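# Move three desk items onto the counter with TidyBot++

## Task

Transfer all three objects that sit on the desk onto the counter, then release them and pull the robot away from them; the robot must finish upright, since tipping over or being left leaning counts as failure.

## Robot and tools

Robot: TidyBot++, a mobile base 0.54 m long, 0.50 m wide and 0.38 m tall on four driven casters, carrying a single seven-joint arm with a two-finger gripper. The shoulder sits 0.12 m ahead of the base centre and 0.68 m above the floor. Segments: upper arm 0.42 m, forearm 0.31 m, hand 0.31 m to the hand point. Cameras: base_camera (fixed on the base) and wrist_camera (on the hand, looking along it). A light disturbance may occasionally nudge a loose object.

Frames (all metres). Base frame: origin on the floor below the base centre, x ahead, y to the left, z up. Odometry frame: where the base frame was when the scene began. hand_pose is reported in the base frame and marks the spot between the finger pads; the hand's z axis runs out along the fingers and the fingers close along its y axis.

Tool move. Every argument other than cameras and blocking forms one action; its motions start together.
- base: an object holding one or more relative offsets measured from where the base currently is, along its own axes at the start of the command: translate_m (metres, forward positive, -2 to 2), strafe_m (metres, left positive, -2 to 2), rotate_rad (radians, counter-clockwise seen from above positive, -6.3 to 6.3). Translation and strafe together make one straight-line drive.
- joints: absolute joint angles keyed by name, in radians: joint_1_rad (any angle, positive turns the arm clockwise from above, opposite to heading), joint_2_rad (-2.249 to 2.249, shoulder, 0 is upright, positive leans forward), joint_3_rad (any angle), joint_4_rad (-2.579 to 2.579, elbow, 0 straight, negative bends forward when joint_3_rad is 3.14), joint_5_rad (any angle), joint_6_rad (-2.099 to 2.099, wrist), joint_7_rad (any angle; hand down, 1.57 spreads fingers left/right), and gripper_pos (0 fully open to 1 fully closed; finger gap roughly 85 x (1 - gripper_pos) mm). Unlimited joints take the shorter path, so for big turns send steps below half a revolution. Done tolerances: about 0.039 rad for joints 1 to 4, 0.095 for 5 to 7, 0.03 for the gripper.
- target: a single list of seven numbers [x, y, z, qw, qx, qy, qz], an absolute hand pose in the base frame (metres, then unit quaternion), in the same form that hand_pose prints. Alongside target, joints may only contain gripper_pos.
- speeds: per-action caps keyed translate_m, strafe_m (0.05 to 0.5 m/s) and rotate_rad (0.1 to 1.57 rad/s); for a combined drive, give the cap under one key only.
- cameras: list of base_camera, wrist_camera or all; omitted means all, [] means none. Unknown names void the call.
- blocking: true or omitted waits until everything is at rest; false returns after roughly 0.5 s while motion continues. A later move overrides only the joints or base it names.
A move with no action simply reports the state and images. Any action lasts at most 15 s; base moves end with "time_out" after 14 s.

Tool wait: seconds from 0 to 10 plus optional cameras; returns early once running moves settle. Tool stop: brakes all your motions still running; braked ones report "stopped" and may keep pressing on contacts. Tool zoom_image: camera (base_camera or wrist_camera) and region [x0, y0, x1, y1] in pixels, origin top-left, at most 504 by 504, taken from that camera's latest image. Tool finished_scene: scene is the current scene's integer number; it cannot be undone, and the goal must hold afterwards without the robot's help.

Reading results: "pictures" lists the image order; the "move" line reads "done" or the worst status. base_status, joint_status and hand_status give "done", "moving", "off_target" (rested away from goal, maybe still pushing), "contact_stop", "time_out", "not_followed", "torque_fault" or "limit_stop_at_motor_heat". "joint command not followed" means a self-collision check held the arm back; "pose unreachable" means a target was withheld. hand_target is where the hand would sit with all joints at their goals. base_odometry counts wheel rotation only (slip looks like travel); heading in rad. base_tilt gives forward and right lean in degrees. motor_effort is percent of max torque, peak in brackets. on_its_own lists uncommanded behaviour. "ARM HIT" flags a hard hit on the base or the arm itself; MOTOR HOT warns of heating. If a move or wait is refused, or an unrequested stop shows up, the rest of that reply's move, wait and finished_scene calls are skipped.

Practical notes: the arm starts folded, hand down. A downward hand reaches at most about 0.94 m high, and only near the base. After a target, correct by adding (wanted minus measured hand_pose) to the last target; to hold still, resend hand_target, not hand_pose. Loads make the arm sag; do not command a joint to its current reading while holding something. Poses pointing forward, low and close to the base often miss or strike the base. The arm neither slows nor avoids furniture, and nothing prevents it hitting the base. When a held item touches a surface, hand_pose stops descending while commands keep going lower.

Avoid: dropping or releasing moving items, slamming, hard pushes, squeezing an item still resting on something, fast swings with a load, driving or turning while the arm is snagged above about 0.6 m (tip risk), reaching far out from the folded pose over nearby furniture, sideways swings with an outstretched arm, and long strained holds that overheat motors. Torque faults (limits 104.5 N m joints 1 to 4, 51.3 N m joints 5 to 7) freeze the arm 10 s. Backing away or retracting the arm corrects a lean.

Each tool is called in YAML: its name, and indented under it one key for each argument.

## Session

I'll start by looking at the current state.

move:

Scene clock: 0.00 s.
base_odometry: x=+0.000 y=+0.000 heading=+0.000
base_tilt: forward=+0.6 right=+0.1
base_status: not commanded
joint_positions: joint_1_rad=-0.042 joint_2_rad=-0.341 joint_3_rad=+3.111 joint_4_rad=-2.544 joint_5_rad=+0.001 joint_6_rad=-0.898 joint_7_rad=+1.569 gripper_pos=+0.000
joint_status: not commanded
motor_effort: joint_1_rad=+1 joint_2_rad=-1 joint_3_rad=+1 joint_4_rad=+13 joint_5_rad=+0 joint_6_rad=+1 joint_7_rad=+1
hand_pose: x=+0.2442 y=+0.0088 z=+0.5815 quat_wxyz=(+0.005, +0.999, +0.035, +0.021) (m; base frame)
hand_target: x=+0.2430 y=+0.0087 z=+0.5808 quat_wxyz=(+0.005, +0.999, +0.035, +0.020) (m; base frame)
hand_status: not commanded
pictures: base_camera, wrist_camera

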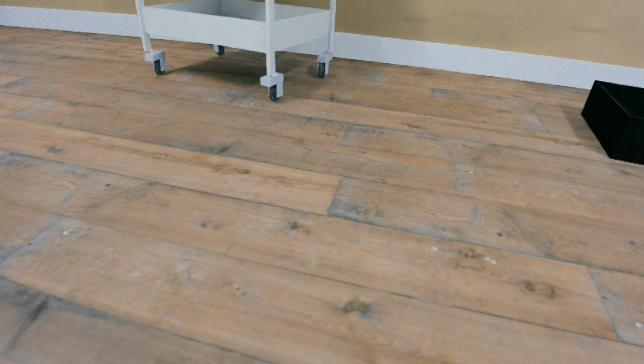

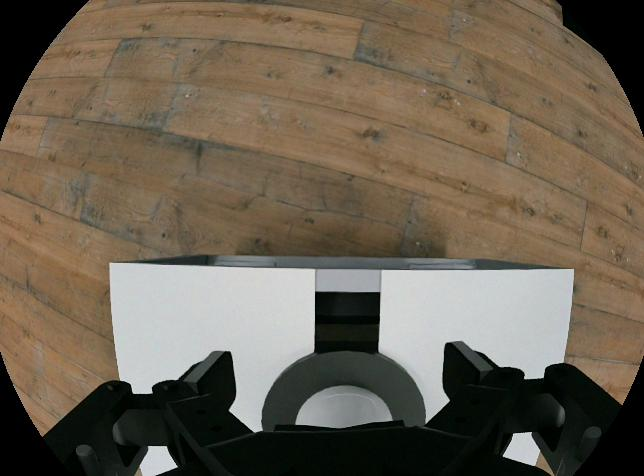

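move:
  joints: {"joint_1_rad": 0.0, "joint_2_rad": -0.341, "joint_3_rad": 3.14, "joint_4_rad": -2.3, "joint_5_rad": 0.0, "joint_6_rad": 0.2, "joint_7_rad": 1.57}

Scene clock: 11.30 s.
move: done
base_odometry: x=+0.000 y=+0.000 heading=+0.000
base_tilt: forward=+0.6 right=+0.1
base_status: not commanded
joint_positions: joint_1_rad=-0.020 joint_2_rad=-0.341 joint_3_rad=+3.127 joint_4_rad=-2.293 joint_5_rad=+0.001 joint_6_rad=+0.136 joint_7_rad=+1.569 gripper_pos=+0.000
joint_status: all done
motor_effort: joint_1_rad=+1(2) joint_2_rad=-8(8) joint_3_rad=+1(2) joint_4_rad=+21(21) joint_5_rad=+0(2) joint_6_rad=+9(9) joint_7_rad=+1(2)
hand_pose: x=+0.5714 y=+0.0179 z=+0.8855 quat_wxyz=(-0.009, +0.788, +0.015, +0.615) (m; base frame)
hand_target: x=+0.5750 y=+0.0022 z=+0.9011 quat_wxyz=(-0.001, +0.770, +0.000, +0.638) (m; base frame)
hand_status: not commanded
pictures: base_camera, wrist_camera
camera_calibration:
wrist_camera: T_world_to_cam=[[0.057797, -0.997582, -0.0385932, 0.0211079], [-0.276359, 0.0211596, -0.960822, 1.06217], [0.959315, 0.0661982, -0.274468, -0.169736], [0, 0, 0, 1]] pos_world=[0.455151, 0.00981803, 0.974784]

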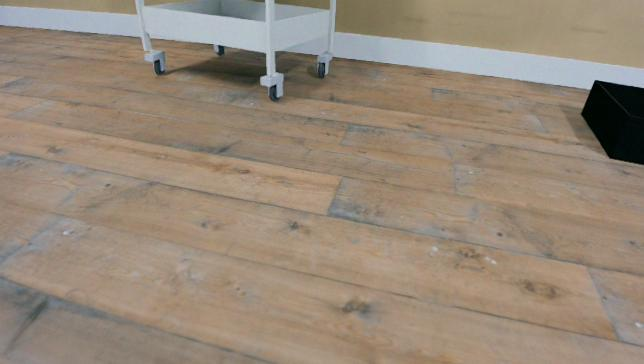

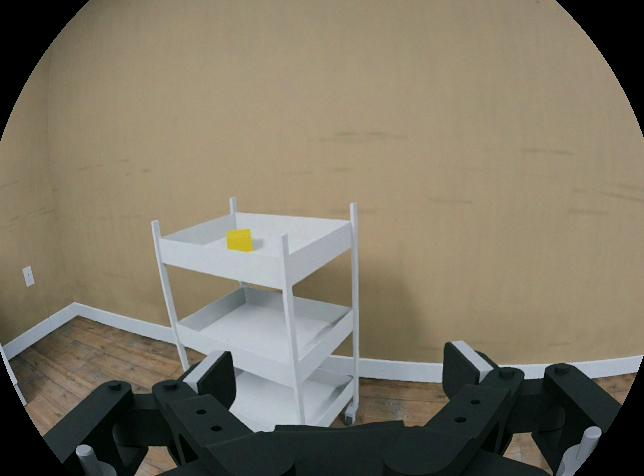

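move:
  base: {"rotate_rad": 0.8}
  cameras: ["wrist_camera"]

move:
  base: {"rotate_rad": 0.8}
  cameras: ["wrist_camera"]

Scene clock: 15.37 s.
move: done
base_odometry: x=+0.000 y=+0.000 heading=+0.799
base_tilt: forward=+0.6 right=+0.1
base_status: done
joint_positions: joint_1_rad=-0.012 joint_2_rad=-0.341 joint_3_rad=+3.135 joint_4_rad=-2.293 joint_5_rad=+0.001 joint_6_rad=+0.139 joint_7_rad=+1.569 gripper_pos=+0.000
joint_status: not commanded
motor_effort: joint_1_rad=+0(2) joint_2_rad=-7(8) joint_3_rad=+1(3) joint_4_rad=+20(21) joint_5_rad=+0(1) joint_6_rad=+9(9) joint_7_rad=+1(1)
hand_pose: x=+0.5720 y=+0.0101 z=+0.8866 quat_wxyz=(-0.005, +0.787, +0.008, +0.616) (m; base frame)
hand_target: x=+0.5750 y=+0.0022 z=+0.9011 quat_wxyz=(-0.001, +0.770, +0.000, +0.638) (m; base frame)
hand_status: not commanded
pictures: wrist_camera
camera_calibration:
wrist_camera: T_world_to_cam=[[0.0420584, -0.998263, -0.0412681, 0.0247315], [-0.272701, 0.0282665, -0.961684, 1.06217], [0.961179, 0.0517008, -0.271038, -0.173503], [0, 0, 0, 1]] pos_world=[0.455383, 0.00363485, 0.975468]

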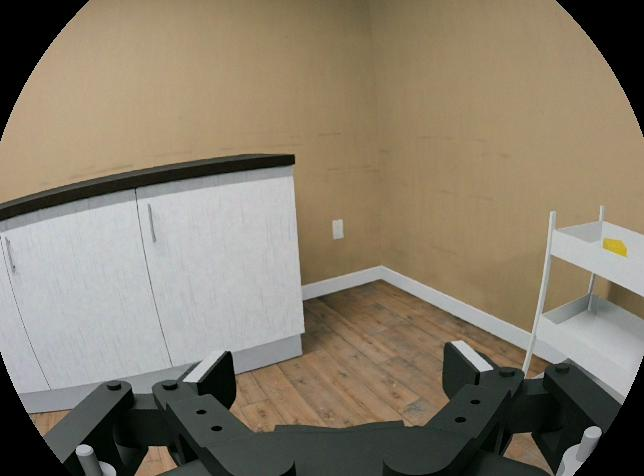

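Scene clock: 17.13 s.
move: done
base_odometry: x=+0.000 y=+0.000 heading=+1.599
base_tilt: forward=+0.6 right=+0.1
base_status: done
joint_positions: joint_1_rad=-0.011 joint_2_rad=-0.341 joint_3_rad=+3.136 joint_4_rad=-2.293 joint_5_rad=+0.001 joint_6_rad=+0.140 joint_7_rad=+1.569 gripper_pos=+0.000
joint_status: not commanded
motor_effort: joint_1_rad=+1(2) joint_2_rad=-7(8) joint_3_rad=+1(3) joint_4_rad=+20(21) joint_5_rad=+0(1) joint_6_rad=+9(9) joint_7_rad=+1(1)
hand_pose: x=+0.5721 y=+0.0091 z=+0.8866 quat_wxyz=(-0.004, +0.787, +0.007, +0.617) (m; base frame)
hand_target: x=+0.5750 y=+0.0022 z=+0.9011 quat_wxyz=(-0.001, +0.770, +0.000, +0.638) (m; base frame)
hand_status: not commanded
pictures: wrist_camera
camera_calibration:
wrist_camera: T_world_to_cam=[[0.0399639, -0.998331, -0.0416809, 0.0252921], [-0.272479, 0.0292447, -0.961717, 1.06212], [0.961331, 0.0497912, -0.270855, -0.173697], [0, 0, 0, 1]] pos_world=[0.455375, 0.00283706, 0.975466]

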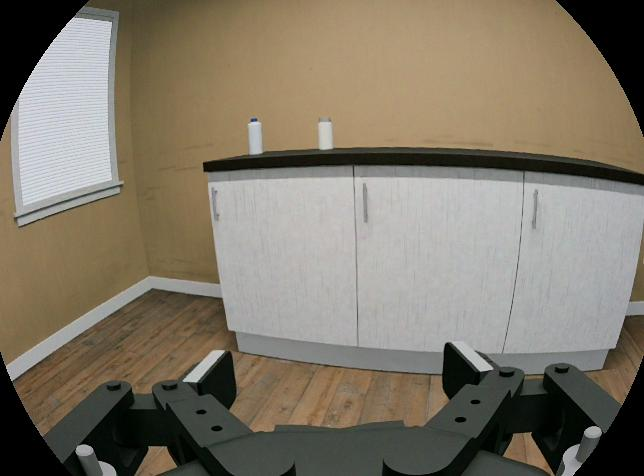

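move:
  base: {"rotate_rad": 0.8}
  cameras: ["wrist_camera"]

move:
  base: {"rotate_rad": 0.8}
  cameras: ["wrist_camera"]

move:
  base: {"rotate_rad": 0.8}
  cameras: ["wrist_camera"]

Scene clock: 24.07 s.
move: done
base_odometry: x=+0.000 y=+0.000 heading=+2.398
base_tilt: forward=+0.7 right=+0.1
base_status: done
joint_positions: joint_1_rad=-0.010 joint_2_rad=-0.341 joint_3_rad=+3.136 joint_4_rad=-2.293 joint_5_rad=+0.001 joint_6_rad=+0.140 joint_7_rad=+1.569 gripper_pos=+0.000
joint_status: not commanded
motor_effort: joint_1_rad=+0(2) joint_2_rad=-7(8) joint_3_rad=+1(3) joint_4_rad=+20(22) joint_5_rad=+0(1) joint_6_rad=+9(9) joint_7_rad=+1(1)
hand_pose: x=+0.5721 y=+0.0086 z=+0.8867 quat_wxyz=(-0.004, +0.787, +0.006, +0.617) (m; base frame)
hand_target: x=+0.5750 y=+0.0022 z=+0.9011 quat_wxyz=(-0.001, +0.770, +0.000, +0.638) (m; base frame)
hand_status: not commanded
pictures: wrist_camera
camera_calibration:
wrist_camera: T_world_to_cam=[[0.0389028, -0.99837, -0.0417666, 0.0254654], [-0.272254, 0.0296267, -0.961769, 1.06217], [0.961439, 0.0487867, -0.270658, -0.173885], [0, 0, 0, 1]] pos_world=[0.45537, 0.00243847, 0.975565]

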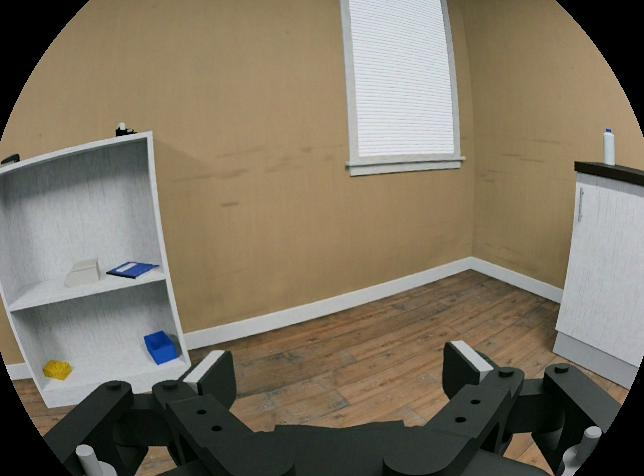

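Scene clock: 25.83 s.
move: done
base_odometry: x=+0.000 y=+0.000 heading=-3.085
base_tilt: forward=+0.5 right=+0.1
base_status: done
joint_positions: joint_1_rad=-0.010 joint_2_rad=-0.341 joint_3_rad=+3.137 joint_4_rad=-2.293 joint_5_rad=+0.001 joint_6_rad=+0.140 joint_7_rad=+1.569 gripper_pos=+0.000
joint_status: not commanded
motor_effort: joint_1_rad=+0(2) joint_2_rad=-7(8) joint_3_rad=+1(2) joint_4_rad=+20(21) joint_5_rad=+0(1) joint_6_rad=+9(9) joint_7_rad=+1(1)
hand_pose: x=+0.5721 y=+0.0081 z=+0.8867 quat_wxyz=(-0.004, +0.787, +0.006, +0.617) (m; base frame)
hand_target: x=+0.5750 y=+0.0022 z=+0.9011 quat_wxyz=(-0.001, +0.770, +0.000, +0.638) (m; base frame)
hand_status: not commanded
pictures: wrist_camera
camera_calibration:
wrist_camera: T_world_to_cam=[[0.0380538, -0.9984, -0.0418243, 0.0256101], [-0.272124, 0.029919, -0.961797, 1.06215], [0.961509, 0.0479815, -0.27055, -0.174003], [0, 0, 0, 1]] pos_world=[0.455367, 0.00213963, 0.975565]

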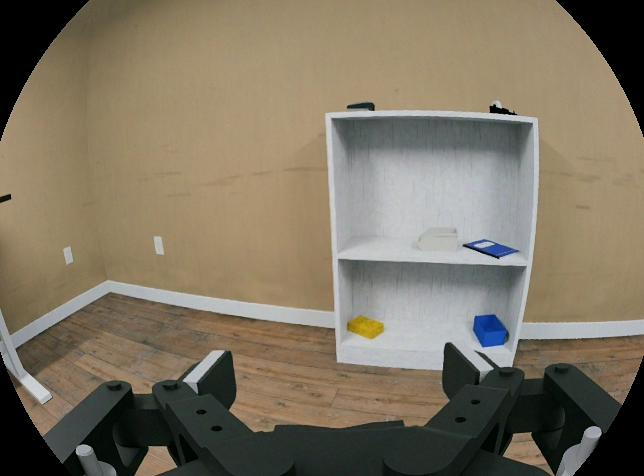

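Scene clock: 27.60 s.
move: done
base_odometry: x=+0.000 y=+0.000 heading=-2.286
base_tilt: forward=+0.6 right=+0.1
base_status: done
joint_positions: joint_1_rad=-0.009 joint_2_rad=-0.341 joint_3_rad=+3.137 joint_4_rad=-2.293 joint_5_rad=+0.001 joint_6_rad=+0.140 joint_7_rad=+1.569 gripper_pos=+0.000
joint_status: not commanded
motor_effort: joint_1_rad=+1(2) joint_2_rad=-8(8) joint_3_rad=+1(3) joint_4_rad=+20(21) joint_5_rad=+0(1) joint_6_rad=+9(9) joint_7_rad=+1(1)
hand_pose: x=+0.5721 y=+0.0078 z=+0.8868 quat_wxyz=(-0.004, +0.787, +0.006, +0.617) (m; base frame)
hand_target: x=+0.5750 y=+0.0022 z=+0.9011 quat_wxyz=(-0.001, +0.770, +0.000, +0.638) (m; base frame)
hand_status: not commanded
pictures: wrist_camera
camera_calibration:
wrist_camera: T_world_to_cam=[[0.0373962, -0.99842, -0.0419386, 0.0257224], [-0.271999, 0.0302135, -0.961823, 1.06212], [0.961571, 0.0473758, -0.270439, -0.174121], [0, 0, 0, 1]] pos_world=[0.455364, 0.00184037, 0.975564]

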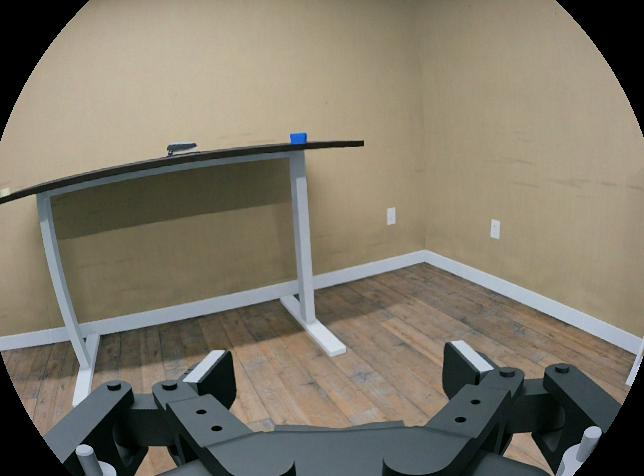

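move:
  base: {"rotate_rad": 0.6}
  cameras: ["wrist_camera"]

Scene clock: 30.10 s.
move: done
base_odometry: x=+0.000 y=+0.000 heading=-1.686
base_tilt: forward=+0.6 right=+0.1
base_status: done
joint_positions: joint_1_rad=-0.009 joint_2_rad=-0.341 joint_3_rad=+3.137 joint_4_rad=-2.293 joint_5_rad=+0.001 joint_6_rad=+0.140 joint_7_rad=+1.569 gripper_pos=+0.000
joint_status: not commanded
motor_effort: joint_1_rad=+1(2) joint_2_rad=-7(8) joint_3_rad=+0(3) joint_4_rad=+20(21) joint_5_rad=+0(1) joint_6_rad=+9(9) joint_7_rad=+1(1)
hand_pose: x=+0.5721 y=+0.0078 z=+0.8868 quat_wxyz=(-0.004, +0.787, +0.006, +0.617) (m; base frame)
hand_target: x=+0.5750 y=+0.0022 z=+0.9011 quat_wxyz=(-0.001, +0.770, +0.000, +0.638) (m; base frame)
hand_status: not commanded
pictures: wrist_camera
camera_calibration:
wrist_camera: T_world_to_cam=[[0.0372099, -0.99843, -0.04188, 0.0257505], [-0.271901, 0.0302124, -0.961851, 1.06211], [0.961606, 0.0471776, -0.270349, -0.174223], [0, 0, 0, 1]] pos_world=[0.455363, 0.00184079, 0.975564]

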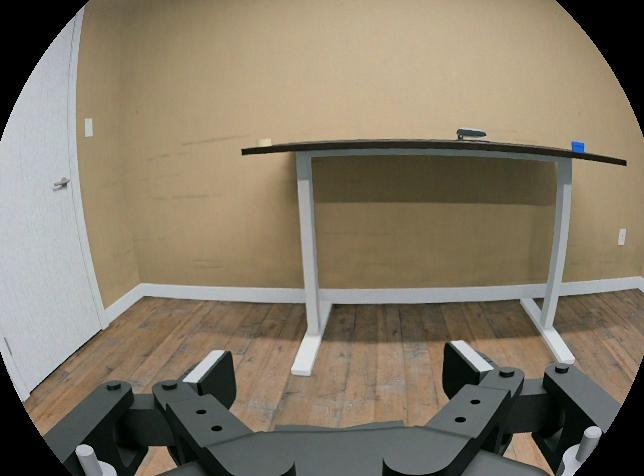

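zoom_image:
  camera: "wrist_camera"
  region: [230, 110, 360, 180]

zoom_image:
  camera: "wrist_camera"
  region: [430, 110, 630, 180]

Scaled by 3.877.

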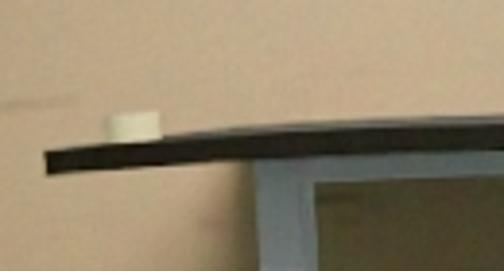

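Scaled by 2.520.

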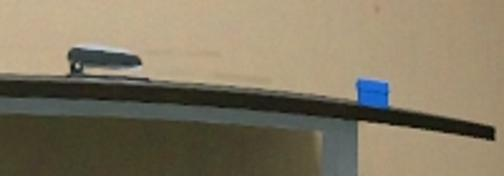

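move:
  base: {"translate_m": 0.6, "rotate_rad": -0.11}
  joints: {"joint_1_rad": 0.0, "joint_2_rad": -0.3, "joint_3_rad": 3.14, "joint_4_rad": -1.1, "joint_5_rad": 0.0, "joint_6_rad": -1.3, "joint_7_rad": 1.57}

Scene clock: 56.10 s.
move: done
base_odometry: x=-0.069 y=-0.596 heading=-1.797
base_tilt: forward=+0.6 right=+0.1
base_status: done
joint_positions: joint_1_rad=-0.008 joint_2_rad=-0.316 joint_3_rad=+3.139 joint_4_rad=-1.105 joint_5_rad=+0.001 joint_6_rad=-1.240 joint_7_rad=+1.569 gripper_pos=+0.000
joint_status: all done
motor_effort: joint_1_rad=+1(2) joint_2_rad=-4(11) joint_3_rad=+1(4) joint_4_rad=+16(23) joint_5_rad=+0(2) joint_6_rad=+8(10) joint_7_rad=+1(2)
hand_pose: x=+0.4907 y=+0.0052 z=+1.1653 quat_wxyz=(-0.002, +0.849, +0.004, +0.528) (m; base frame)
hand_target: x=+0.4889 y=+0.0021 z=+1.1456 quat_wxyz=(+0.000, +0.867, +0.000, +0.498) (m; base frame)
hand_status: not commanded
pictures: base_camera, wrist_camera
camera_calibration:
wrist_camera: T_world_to_cam=[[0.0226161, -0.998645, -0.0468758, 0.0508718], [-0.472529, 0.0306422, -0.880782, 1.312], [0.881025, 0.0420701, -0.471195, 0.253134], [0, 0, 0, 1]] pos_world=[0.395791, -0.0000491065, 1.27725]

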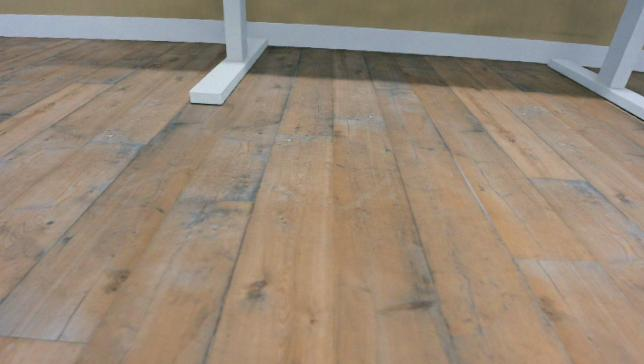

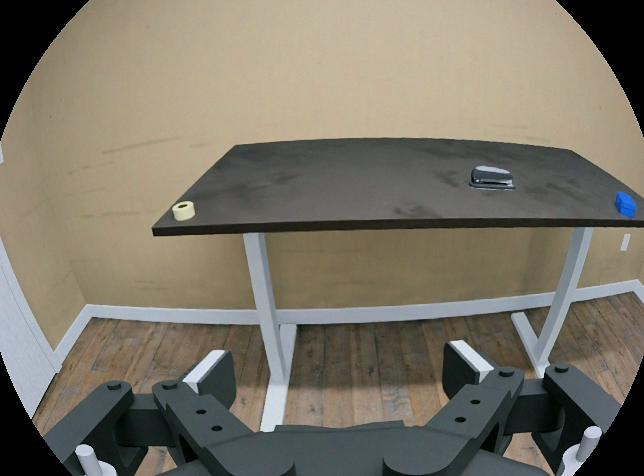

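zoom_image:
  camera: "wrist_camera"
  region: [140, 180, 260, 250]

zoom_image:
  camera: "wrist_camera"
  region: [440, 140, 644, 250]

Scaled by 4.200.

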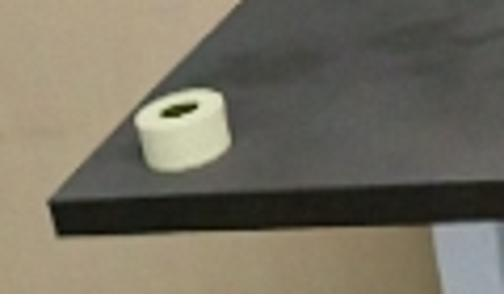

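Scaled by 2.471.

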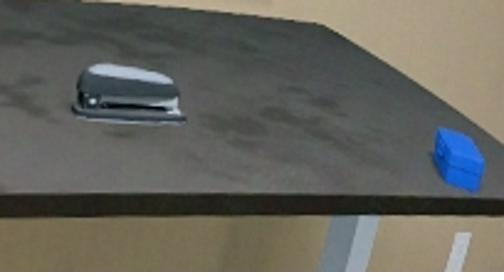

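move:
  base: {"translate_m": 0.31, "strafe_m": 0.376}
  cameras: ["wrist_camera"]

Scene clock: 121.47 s.
move: done
base_odometry: x=+0.227 y=-0.983 heading=-1.798
base_tilt: forward=+0.6 right=+0.1
base_status: done
joint_positions: joint_1_rad=-0.008 joint_2_rad=-0.305 joint_3_rad=+3.137 joint_4_rad=-1.103 joint_5_rad=+0.001 joint_6_rad=-1.244 joint_7_rad=+1.569 gripper_pos=+0.000
joint_status: not commanded
motor_effort: joint_1_rad=+1(1) joint_2_rad=-5(8) joint_3_rad=+1(3) joint_4_rad=+17(18) joint_5_rad=-1(1) joint_6_rad=+8(9) joint_7_rad=+1(1)
hand_pose: x=+0.4948 y=+0.0060 z=+1.1618 quat_wxyz=(-0.002, +0.852, +0.004, +0.523) (m; base frame)
hand_target: x=+0.4889 y=+0.0021 z=+1.1456 quat_wxyz=(+0.000, +0.867, +0.000, +0.498) (m; base frame)
hand_status: not commanded
pictures: wrist_camera
camera_calibration:
wrist_camera: T_world_to_cam=[[0.0235421, -0.998637, -0.0465832, 0.0505845], [-0.482523, 0.0294589, -0.875388, 1.30936], [0.875567, 0.043086, -0.481172, 0.26209], [0, 0, 0, 1]] pos_world=[0.401126, 0.000650921, 1.27466]

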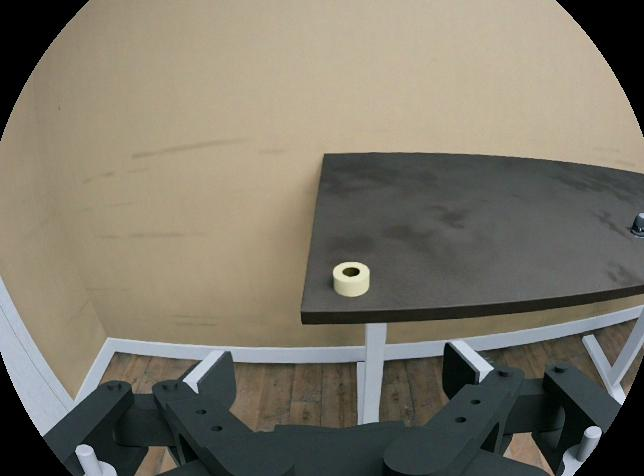

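move:
  base: {"translate_m": 0.30, "strafe_m": -0.013}
  joints: {"joint_1_rad": 0.0, "joint_2_rad": -0.011, "joint_3_rad": 3.14, "joint_4_rad": -0.752, "joint_5_rad": 0.0, "joint_6_rad": -1.876, "joint_7_rad": 1.57}

Scene clock: 138.37 s.
move: done
base_odometry: x=+0.147 y=-1.272 heading=-1.797
base_tilt: forward=+0.7 right=+0.1
base_status: done
joint_positions: joint_1_rad=-0.008 joint_2_rad=+0.004 joint_3_rad=+3.137 joint_4_rad=-0.759 joint_5_rad=+0.001 joint_6_rad=-1.816 joint_7_rad=+1.569 gripper_pos=+0.000
joint_status: all done
motor_effort: joint_1_rad=+1(2) joint_2_rad=-14(20) joint_3_rad=+1(2) joint_4_rad=+14(17) joint_5_rad=+0(2) joint_6_rad=+5(9) joint_7_rad=+1(2)
hand_pose: x=+0.5038 y=+0.0056 z=+1.0667 quat_wxyz=(-0.001, +0.961, +0.005, +0.278) (m; base frame)
hand_target: x=+0.4825 y=+0.0019 z=+1.0650 quat_wxyz=(+0.000, +0.966, +0.000, +0.259) (m; base frame)
hand_status: not commanded
pictures: base_camera, wrist_camera
camera_calibration:
wrist_camera: T_world_to_cam=[[-0.00310994, -0.998866, -0.0475128, 0.0599309], [-0.862721, 0.0267061, -0.504975, 1.02702], [0.505671, 0.0394199, -0.861825, 0.800897], [0, 0, 0, 1]] pos_world=[0.481228, 0.000863933, 1.2117]

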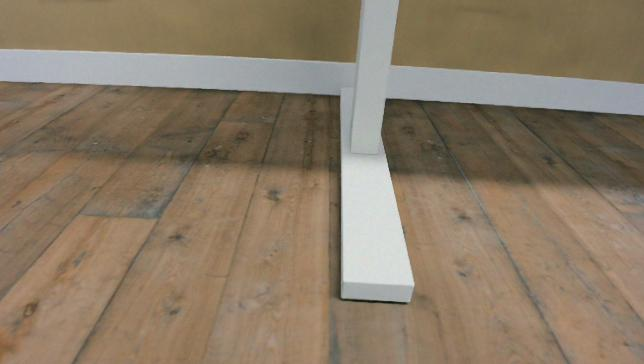

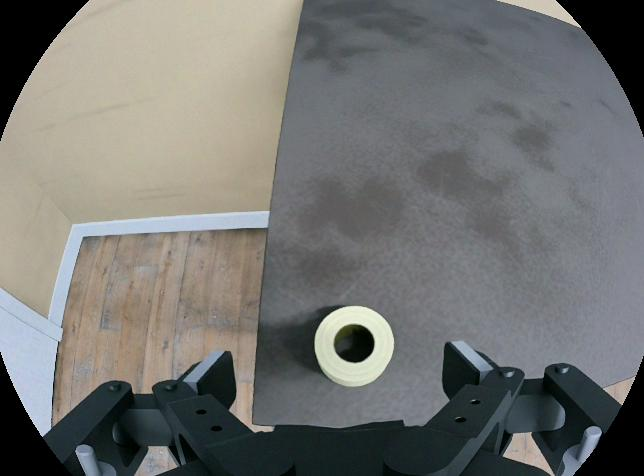

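move:
  target: [0.535, -0.004, 1.045, 0.0, 0.9659, 0.0, 0.2588]
  cameras: ["wrist_camera"]

Scene clock: 151.17 s.
move: done
base_odometry: x=+0.147 y=-1.272 heading=-1.797
base_tilt: forward=+0.6 right=+0.1
base_status: not commanded
joint_positions: joint_1_rad=-0.008 joint_2_rad=+0.059 joint_3_rad=+3.174 joint_4_rad=-0.759 joint_5_rad=+0.001 joint_6_rad=-1.815 joint_7_rad=+1.569 gripper_pos=+0.000
joint_status: not commanded
motor_effort: joint_1_rad=+1(1) joint_2_rad=-17(19) joint_3_rad=+0(1) joint_4_rad=+14(16) joint_5_rad=+0(1) joint_6_rad=+5(6) joint_7_rad=+1(1)
hand_pose: x=+0.5253 y=-0.0083 z=+1.0448 quat_wxyz=(+0.004, +0.968, -0.013, +0.252) (m; base frame)
hand_target: x=+0.5350 y=-0.0040 z=+1.0450 quat_wxyz=(+0.000, +0.966, +0.000, +0.259) (m; base frame)
hand_status: done (0.011 m and 1.8 deg from the pose sent, 0.039 m and 2.3 deg at the start)
pictures: wrist_camera
camera_calibration:
wrist_camera: T_world_to_cam=[[-0.0422923, -0.998106, -0.0446833, 0.0626719], [-0.88746, 0.0580725, -0.457212, 0.998187], [0.458941, 0.020318, -0.888234, 0.823762], [0, 0, 0, 1]] pos_world=[0.510443, -0.0121513, 1.19088]

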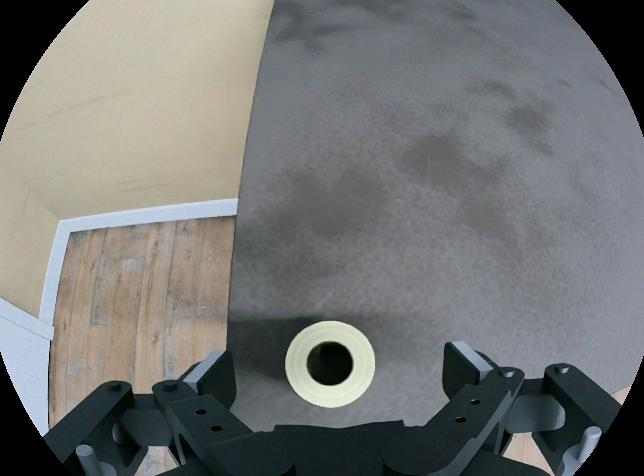

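zoom_image:
  camera: "wrist_camera"
  region: [160, 300, 520, 476]

Scaled by 1.400.

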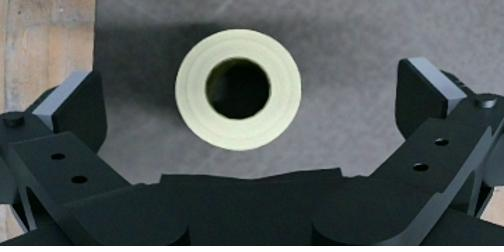

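move:
  target: [0.550, 0.000, 1.010, 0.0, 0.9659, 0.0, 0.2588]
  cameras: ["wrist_camera"]

Scene clock: 160.57 s.
move: done
base_odometry: x=+0.147 y=-1.272 heading=-1.797
base_tilt: forward=+0.6 right=+0.1
base_status: not commanded
joint_positions: joint_1_rad=-0.008 joint_2_rad=+0.059 joint_3_rad=+3.174 joint_4_rad=-0.919 joint_5_rad=+0.001 joint_6_rad=-1.708 joint_7_rad=+1.569 gripper_pos=+0.000
joint_status: not commanded
motor_effort: joint_1_rad=+0(1) joint_2_rad=-18(19) joint_3_rad=+0(1) joint_4_rad=+16(17) joint_5_rad=+0(1) joint_6_rad=+4(5) joint_7_rad=+1(1)
hand_pose: x=+0.5417 y=-0.0088 z=+0.9977 quat_wxyz=(+0.004, +0.974, -0.013, +0.225) (m; base frame)
hand_target: x=+0.5500 y=+0.0000 z=+1.0100 quat_wxyz=(+0.000, +0.966, +0.000, +0.259) (m; base frame)
hand_status: done (0.017 m and 4.2 deg from the pose sent, 0.044 m and 1.8 deg at the start)
pictures: wrist_camera
camera_calibration:
wrist_camera: T_world_to_cam=[[-0.0445259, -0.998056, -0.0436025, 0.0609739], [-0.910789, 0.0584881, -0.408709, 0.95549], [0.410464, 0.0215145, -0.911623, 0.823877], [0, 0, 0, 1]] pos_world=[0.534792, -0.0127547, 1.14424]

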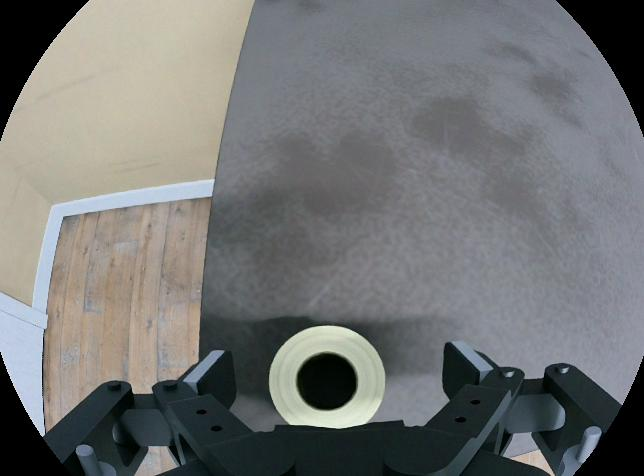

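zoom_image:
  camera: "wrist_camera"
  region: [200, 310, 480, 450]

Scaled by 1.800.

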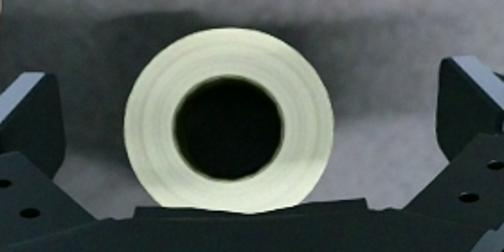

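move:
  target: [0.553, 0.012, 0.990, 0.0, 0.9659, 0.0, 0.2588]
  cameras: ["wrist_camera"]

zoom_image:
  camera: "wrist_camera"
  region: [200, 310, 480, 450]

Scene clock: 176.20 s.
move: done
base_odometry: x=+0.147 y=-1.272 heading=-1.797
base_tilt: forward=+0.6 right=+0.2
base_status: not commanded
joint_positions: joint_1_rad=-0.028 joint_2_rad=+0.049 joint_3_rad=+3.162 joint_4_rad=-1.017 joint_5_rad=+0.001 joint_6_rad=-1.633 joint_7_rad=+1.569 gripper_pos=+0.000
joint_status: not commanded
motor_effort: joint_1_rad=+0(1) joint_2_rad=-18(20) joint_3_rad=+1(1) joint_4_rad=+17(18) joint_5_rad=-1(1) joint_6_rad=+4(5) joint_7_rad=+1(1)
hand_pose: x=+0.5483 y=+0.0045 z=+0.9727 quat_wxyz=(+0.000, +0.976, +0.003, +0.219) (m; base frame)
hand_target: x=+0.5530 y=+0.0120 z=+0.9900 quat_wxyz=(+0.000, +0.966, +0.000, +0.259) (m; base frame)
hand_status: done (0.019 m and 4.7 deg from the pose sent, 0.025 m and 4.2 deg at the start)
pictures: wrist_camera
camera_calibration:
wrist_camera: T_world_to_cam=[[-0.0131321, -0.998934, -0.0442627, 0.0568467], [-0.917257, 0.0296579, -0.397191, 0.942969], [0.39808, 0.0353843, -0.916668, 0.80975], [0, 0, 0, 1]] pos_world=[0.543346, 0.000167134, 1.11933]

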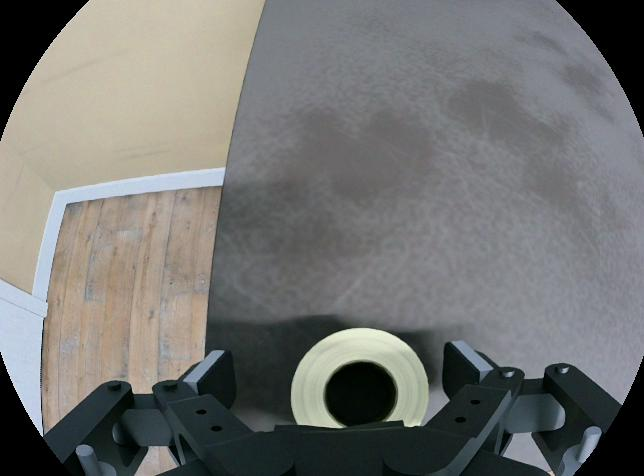

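Scaled by 1.800.

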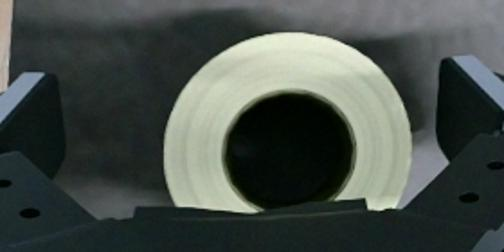

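move:
  target: [0.548, 0.001, 0.989, 0.0, 0.9659, 0.0, 0.2588]
  cameras: ["wrist_camera"]

zoom_image:
  camera: "wrist_camera"
  region: [200, 310, 480, 450]

Scene clock: 195.50 s.
move: done
base_odometry: x=+0.147 y=-1.272 heading=-1.797
base_tilt: forward=+0.7 right=+0.1
base_status: not commanded
joint_positions: joint_1_rad=-0.026 joint_2_rad=+0.035 joint_3_rad=+3.166 joint_4_rad=-1.036 joint_5_rad=+0.001 joint_6_rad=-1.626 joint_7_rad=+1.570 gripper_pos=+0.000
joint_status: not commanded
motor_effort: joint_1_rad=+1(1) joint_2_rad=-18(19) joint_3_rad=+1(2) joint_4_rad=+17(18) joint_5_rad=+0(1) joint_6_rad=+4(5) joint_7_rad=+1(1)
hand_pose: x=+0.5439 y=+0.0017 z=+0.9718 quat_wxyz=(+0.001, +0.975, +0.000, +0.220) (m; base frame)
hand_target: x=+0.5480 y=+0.0010 z=+0.9890 quat_wxyz=(+0.000, +0.966, +0.000, +0.259) (m; base frame)
hand_status: done (0.018 m and 4.5 deg from the pose sent, 0.017 m and 4.7 deg at the start)
pictures: wrist_camera
camera_calibration:
wrist_camera: T_world_to_cam=[[-0.0182952, -0.998868, -0.0439029, 0.0564232], [-0.91626, 0.0343241, -0.39911, 0.939981], [0.400165, 0.0329246, -0.915851, 0.808862], [0, 0, 0, 1]] pos_world=[0.538621, -0.00253618, 1.11843]

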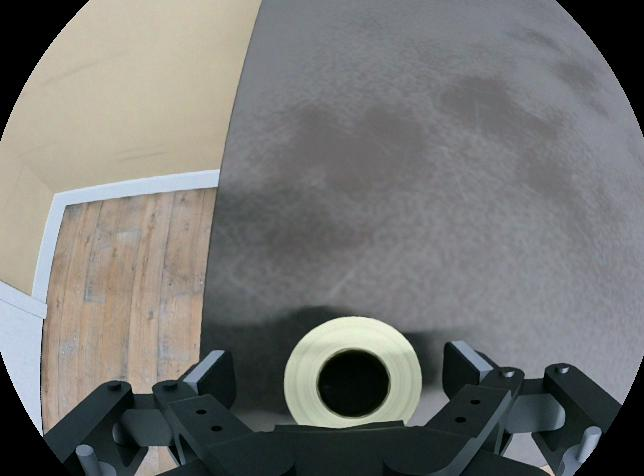

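Scaled by 1.800.

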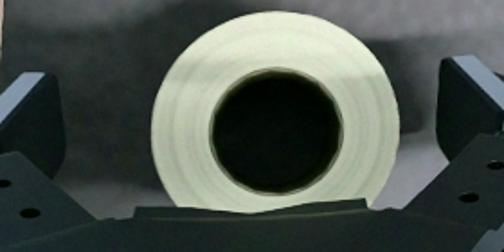

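move:
  joints: {"gripper_pos": 0.5}
  cameras: ["wrist_camera"]

zoom_image:
  camera: "wrist_camera"
  region: [200, 310, 480, 450]

Scene clock: 200.80 s.
move: done
base_odometry: x=+0.147 y=-1.272 heading=-1.797
base_tilt: forward=+0.6 right=+0.0
base_status: not commanded
joint_positions: joint_1_rad=-0.026 joint_2_rad=+0.031 joint_3_rad=+3.166 joint_4_rad=-1.036 joint_5_rad=+0.001 joint_6_rad=-1.623 joint_7_rad=+1.570 gripper_pos=+0.484
joint_status: all done
motor_effort: joint_1_rad=+0(1) joint_2_rad=-17(18) joint_3_rad=+1(1) joint_4_rad=+16(18) joint_5_rad=-1(2) joint_6_rad=+4(5) joint_7_rad=+1(1)
hand_pose: x=+0.5435 y=+0.0017 z=+0.9743 quat_wxyz=(+0.001, +0.975, +0.000, +0.224) (m; base frame)
hand_target: x=+0.5480 y=+0.0010 z=+0.9890 quat_wxyz=(+0.000, +0.966, +0.000, +0.259) (m; base frame)
hand_status: not commanded
pictures: wrist_camera
camera_calibration:
wrist_camera: T_world_to_cam=[[-0.0178622, -0.998862, -0.0442293, 0.056632], [-0.91303, 0.0343246, -0.406447, 0.945943], [0.407502, 0.0331226, -0.912603, 0.804134], [0, 0, 0, 1]] pos_world=[0.536999, -0.00253661, 1.12084]

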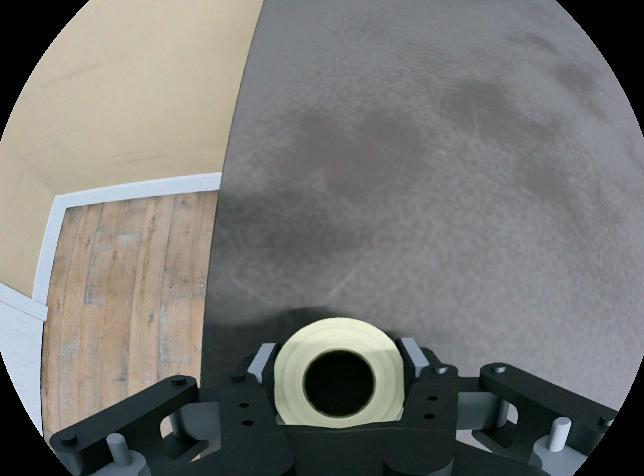

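Scaled by 1.800.

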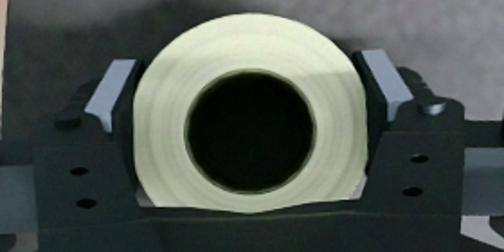

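move:
  joints: {"gripper_pos": 0.65}
  cameras: []

move:
  target: [0.540, 0.001, 1.050, 0.0, 0.9659, 0.0, 0.2588]
  cameras: ["wrist_camera"]

Scene clock: 204.10 s.
move: off_target
base_odometry: x=+0.147 y=-1.272 heading=-1.797
base_tilt: forward=+0.6 right=+0.1
base_status: not commanded
joint_positions: joint_1_rad=-0.026 joint_2_rad=+0.030 joint_3_rad=+3.166 joint_4_rad=-1.036 joint_5_rad=+0.001 joint_6_rad=-1.622 joint_7_rad=+1.570 gripper_pos=+0.498
joint_status: gripper_pos off_target (ended at +0.498, target +0.650)
motor_effort: joint_1_rad=+1(1) joint_2_rad=-17(18) joint_3_rad=+1(1) joint_4_rad=+16(17) joint_5_rad=+0(1) joint_6_rad=+4(5) joint_7_rad=+1(1)
hand_pose: x=+0.5432 y=+0.0017 z=+0.9746 quat_wxyz=(+0.001, +0.974, +0.000, +0.225) (m; base frame)
hand_target: x=+0.5480 y=+0.0010 z=+0.9890 quat_wxyz=(+0.000, +0.966, +0.000, +0.259) (m; base frame)
hand_status: not commanded
pictures: none
No camera images: "cameras" was empty.

Scene clock: 205.57 s.
move: done
base_odometry: x=+0.147 y=-1.272 heading=-1.797
base_tilt: forward=+0.6 right=+0.1
base_status: not commanded
joint_positions: joint_1_rad=-0.026 joint_2_rad=+0.073 joint_3_rad=+3.166 joint_4_rad=-0.714 joint_5_rad=+0.001 joint_6_rad=-1.759 joint_7_rad=+1.570 gripper_pos=+0.498
joint_status: not commanded
motor_effort: joint_1_rad=+0(2) joint_2_rad=-18(19) joint_3_rad=+1(1) joint_4_rad=+15(18) joint_5_rad=+0(1) joint_6_rad=+6(6) joint_7_rad=+1(1)
hand_pose: x=+0.5474 y=+0.0022 z=+1.0657 quat_wxyz=(+0.001, +0.956, +0.000, +0.294) (m; base frame)
hand_target: x=+0.5400 y=+0.0010 z=+1.0500 quat_wxyz=(+0.000, +0.966, +0.000, +0.259) (m; base frame)
hand_status: done (0.017 m and 4.1 deg from the pose sent, 0.076 m and 4.0 deg at the start)
pictures: wrist_camera
camera_calibration:
wrist_camera: T_world_to_cam=[[-0.0114651, -0.998895, -0.0455765, 0.0591748], [-0.845507, 0.0340183, -0.53288, 1.08456], [0.533841, 0.0324257, -0.844963, 0.744753], [0, 0, 0, 1]] pos_world=[0.520099, -0.00193453, 1.20992]

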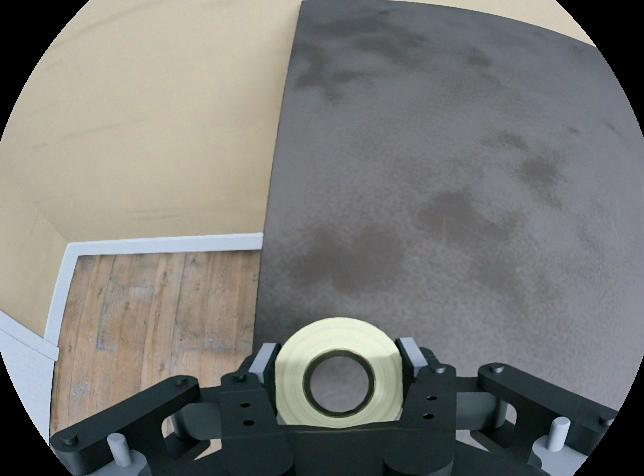

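move:
  base: {"translate_m": -0.4}
  cameras: ["wrist_camera"]

move:
  base: {"translate_m": -1.5, "rotate_rad": -3.14}
  speeds: {"rotate_rad": 1.0}
  cameras: ["base_camera", "wrist_camera"]

Scene clock: 226.57 s.
move: done
base_odometry: x=+0.237 y=-0.882 heading=-1.797
base_tilt: forward=+0.6 right=+0.1
base_status: done
joint_positions: joint_1_rad=-0.026 joint_2_rad=+0.093 joint_3_rad=+3.169 joint_4_rad=-0.710 joint_5_rad=+0.001 joint_6_rad=-1.766 joint_7_rad=+1.570 gripper_pos=+0.498
joint_status: not commanded
motor_effort: joint_1_rad=+1(3) joint_2_rad=-18(23) joint_3_rad=+1(2) joint_4_rad=+15(16) joint_5_rad=+0(1) joint_6_rad=+5(6) joint_7_rad=+1(1)
hand_pose: x=+0.5530 y=+0.0012 z=+1.0575 quat_wxyz=(+0.002, +0.959, -0.001, +0.282) (m; base frame)
hand_target: x=+0.5400 y=+0.0010 z=+1.0500 quat_wxyz=(+0.000, +0.966, +0.000, +0.259) (m; base frame)
hand_status: not commanded
pictures: wrist_camera
camera_calibration:
wrist_camera: T_world_to_cam=[[-0.0155251, -0.998888, -0.0445064, 0.0589894], [-0.857528, 0.0361925, -0.513162, 1.07071], [0.514203, 0.0301986, -0.857137, 0.758507], [0, 0, 0, 1]] pos_world=[0.529054, -0.00273368, 1.20222]

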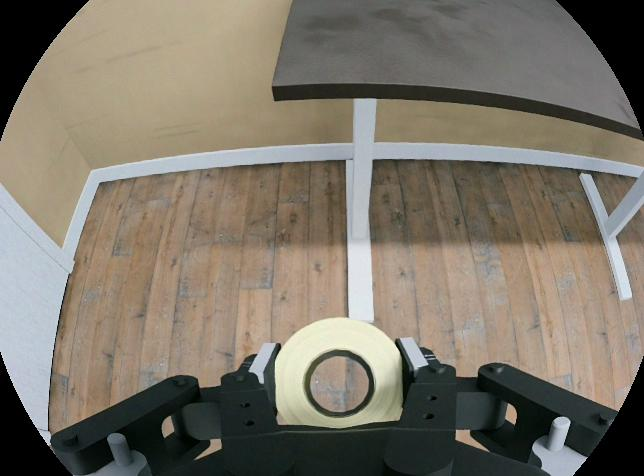

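Scene clock: 231.27 s.
move: done
base_odometry: x=+0.573 y=+0.580 heading=+1.346
base_tilt: forward=+0.6 right=+0.1
base_status: done
joint_positions: joint_1_rad=-0.026 joint_2_rad=+0.102 joint_3_rad=+3.174 joint_4_rad=-0.710 joint_5_rad=+0.001 joint_6_rad=-1.766 joint_7_rad=+1.570 gripper_pos=+0.498
joint_status: not commanded
motor_effort: joint_1_rad=+1(3) joint_2_rad=-19(23) joint_3_rad=+1(2) joint_4_rad=+15(17) joint_5_rad=+0(2) joint_6_rad=+5(6) joint_7_rad=+1(1)
hand_pose: x=+0.5564 y=-0.0006 z=+1.0536 quat_wxyz=(+0.003, +0.961, -0.003, +0.278) (m; base frame)
hand_target: x=+0.5400 y=+0.0010 z=+1.0500 quat_wxyz=(+0.000, +0.966, +0.000, +0.259) (m; base frame)
hand_status: not commanded
pictures: base_camera, wrist_camera
camera_calibration:
wrist_camera: T_world_to_cam=[[-0.0207012, -0.998833, -0.043641, 0.0590274], [-0.861905, 0.0399494, -0.505494, 1.06603], [0.506648, 0.0271501, -0.861726, 0.762618], [0, 0, 0, 1]] pos_world=[0.533661, -0.00433388, 1.19862]

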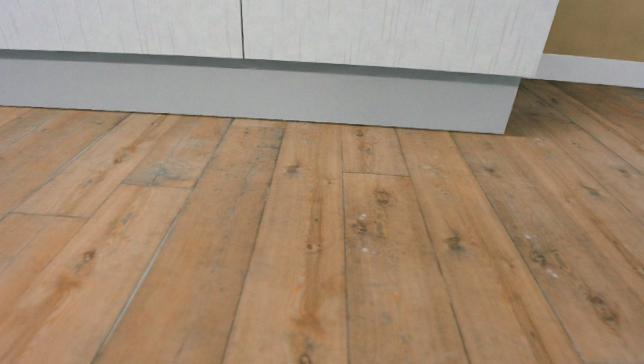

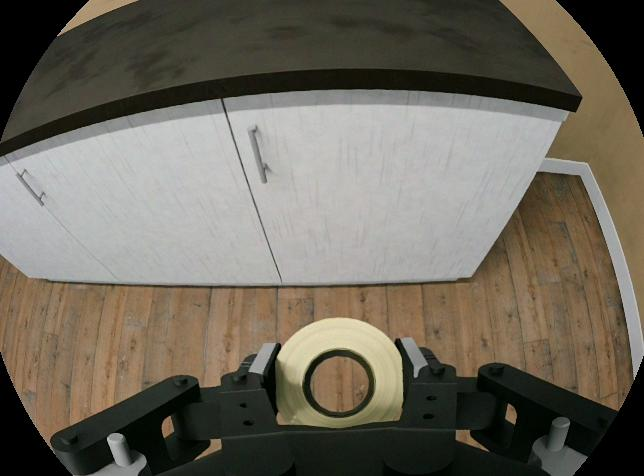

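move:
  base: {"translate_m": 0.55, "rotate_rad": -0.005}
  cameras: ["base_camera", "wrist_camera"]

Scene clock: 244.87 s.
move: done
base_odometry: x=+0.696 y=+1.116 heading=+1.340
base_tilt: forward=+0.6 right=+0.1
base_status: done
joint_positions: joint_1_rad=-0.026 joint_2_rad=+0.105 joint_3_rad=+3.175 joint_4_rad=-0.710 joint_5_rad=+0.001 joint_6_rad=-1.767 joint_7_rad=+1.570 gripper_pos=+0.498
joint_status: not commanded
motor_effort: joint_1_rad=+1(2) joint_2_rad=-19(22) joint_3_rad=+1(1) joint_4_rad=+14(16) joint_5_rad=+0(1) joint_6_rad=+5(6) joint_7_rad=+1(1)
hand_pose: x=+0.5576 y=-0.0007 z=+1.0521 quat_wxyz=(+0.003, +0.961, -0.003, +0.276) (m; base frame)
hand_target: x=+0.5400 y=+0.0010 z=+1.0500 quat_wxyz=(+0.000, +0.966, +0.000, +0.259) (m; base frame)
hand_status: not commanded
pictures: base_camera, wrist_camera
camera_calibration:
wrist_camera: T_world_to_cam=[[-0.0211921, -0.998833, -0.0434005, 0.0588748], [-0.863814, 0.040149, -0.502209, 1.06393], [0.503365, 0.0268471, -0.863657, 0.764478], [0, 0, 0, 1]] pos_world=[0.53547, -0.00443358, 1.19711]

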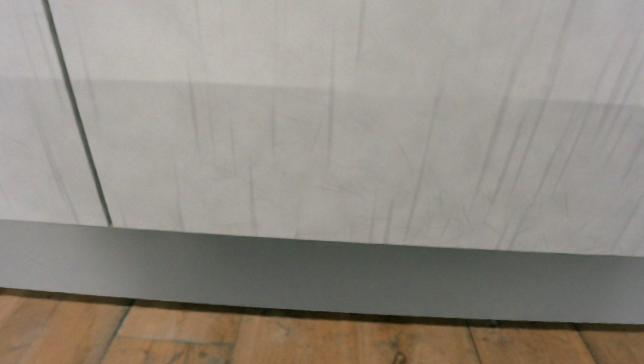

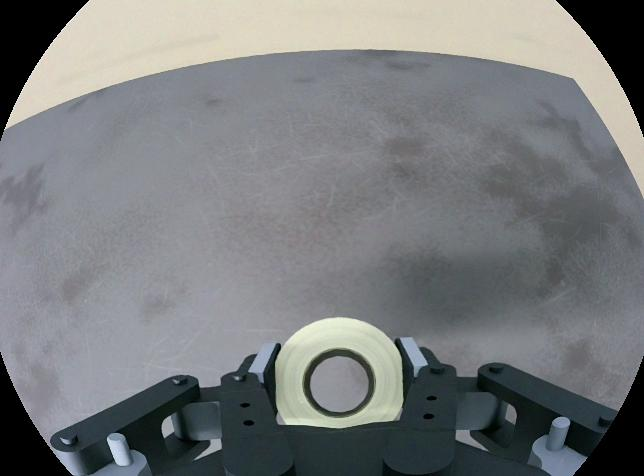

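move:
  target: [0.560, 0.001, 0.960, 0.0, 0.9659, 0.0, 0.2588]
  cameras: ["wrist_camera"]

Scene clock: 253.23 s.
move: done
base_odometry: x=+0.696 y=+1.116 heading=+1.340
base_tilt: forward=+0.6 right=+0.1
base_status: not commanded
joint_positions: joint_1_rad=-0.026 joint_2_rad=+0.033 joint_3_rad=+3.175 joint_4_rad=-1.143 joint_5_rad=+0.001 joint_6_rad=-1.527 joint_7_rad=+1.570 gripper_pos=+0.498
joint_status: not commanded
motor_effort: joint_1_rad=+1(1) joint_2_rad=-18(20) joint_3_rad=+0(1) joint_4_rad=+18(19) joint_5_rad=-1(1) joint_6_rad=+4(5) joint_7_rad=+1(1)
hand_pose: x=+0.5553 y=-0.0017 z=+0.9414 quat_wxyz=(+0.002, +0.976, -0.004, +0.217) (m; base frame)
hand_target: x=+0.5600 y=+0.0010 z=+0.9600 quat_wxyz=(+0.000, +0.966, +0.000, +0.259) (m; base frame)
hand_status: done (0.019 m and 4.9 deg from the pose sent, 0.092 m and 2.2 deg at the start)
pictures: wrist_camera
camera_calibration:
wrist_camera: T_world_to_cam=[[-0.026333, -0.998704, -0.0435588, 0.0560702], [-0.918313, 0.0413841, -0.393686, 0.934528], [0.394978, 0.0296337, -0.918212, 0.781707], [0, 0, 0, 1]] pos_world=[0.550908, -0.00584194, 1.08813]

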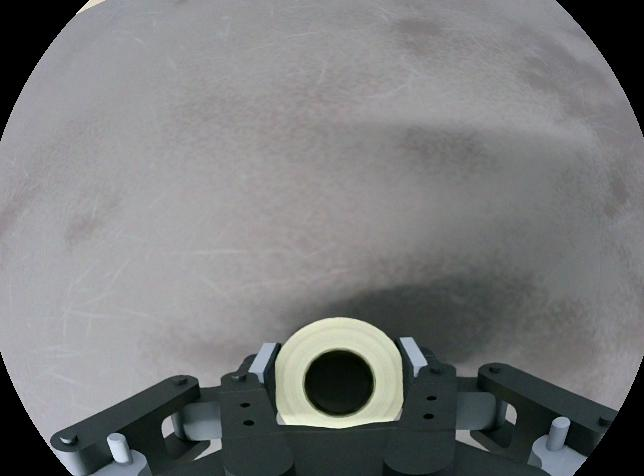

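move:
  target: [0.560, 0.001, 0.948, 0.0, 0.9659, 0.0, 0.2588]
  cameras: ["wrist_camera"]

Scene clock: 255.67 s.
move: done
base_odometry: x=+0.696 y=+1.116 heading=+1.340
base_tilt: forward=+0.7 right=+0.1
base_status: not commanded
joint_positions: joint_1_rad=-0.026 joint_2_rad=+0.013 joint_3_rad=+3.174 joint_4_rad=-1.193 joint_5_rad=+0.001 joint_6_rad=-1.481 joint_7_rad=+1.570 gripper_pos=+0.498
joint_status: not commanded
motor_effort: joint_1_rad=+0(1) joint_2_rad=-18(19) joint_3_rad=+1(1) joint_4_rad=+18(18) joint_5_rad=+0(1) joint_6_rad=+5(5) joint_7_rad=+1(1)
hand_pose: x=+0.5554 y=-0.0018 z=+0.9350 quat_wxyz=(+0.002, +0.974, -0.004, +0.226) (m; base frame)
hand_target: x=+0.5600 y=+0.0010 z=+0.9480 quat_wxyz=(+0.000, +0.966, +0.000, +0.259) (m; base frame)
hand_status: done (0.014 m and 4.0 deg from the pose sent, 0.008 m and 4.9 deg at the start)
pictures: wrist_camera
camera_calibration:
wrist_camera: T_world_to_cam=[[-0.0255036, -0.998684, -0.0444881, 0.056075], [-0.911682, 0.0414924, -0.408797, 0.942536], [0.410105, 0.0301331, -0.91154, 0.761169], [0, 0, 0, 1]] pos_world=[0.548563, -0.00604323, 1.08164]

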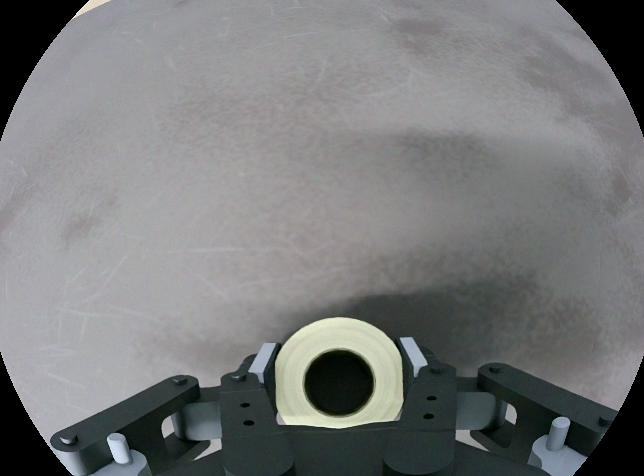

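move:
  target: [0.560, 0.001, 0.938, 0.0, 0.9682, 0.0, 0.2500]
  cameras: ["wrist_camera"]

Scene clock: 257.57 s.
move: done
base_odometry: x=+0.696 y=+1.116 heading=+1.340
base_tilt: forward=+0.6 right=+0.0
base_status: not commanded
joint_positions: joint_1_rad=-0.026 joint_2_rad=+0.007 joint_3_rad=+3.174 joint_4_rad=-1.203 joint_5_rad=+0.001 joint_6_rad=-1.469 joint_7_rad=+1.570 gripper_pos=+0.498
joint_status: not commanded
motor_effort: joint_1_rad=+1(1) joint_2_rad=-16(18) joint_3_rad=+1(1) joint_4_rad=+16(17) joint_5_rad=+0(1) joint_6_rad=+4(4) joint_7_rad=+1(1)
hand_pose: x=+0.5554 y=-0.0018 z=+0.9349 quat_wxyz=(+0.001, +0.973, -0.004, +0.229) (m; base frame)
hand_target: x=+0.5600 y=+0.0010 z=+0.9380 quat_wxyz=(+0.000, +0.968, +0.000, +0.250) (m; base frame)
hand_status: done (0.006 m and 2.5 deg from the pose sent, 0.006 m and 2.9 deg at the start)
pictures: wrist_camera
camera_calibration:
wrist_camera: T_world_to_cam=[[-0.0250908, -0.998678, -0.0448543, 0.0561076], [-0.908637, 0.0414912, -0.415521, 0.947044], [0.416833, 0.0303305, -0.908477, 0.754458], [0, 0, 0, 1]] pos_world=[0.547443, -0.00614366, 1.08144]

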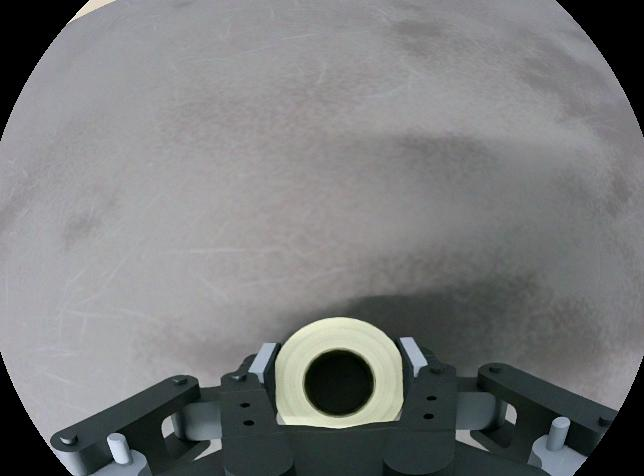

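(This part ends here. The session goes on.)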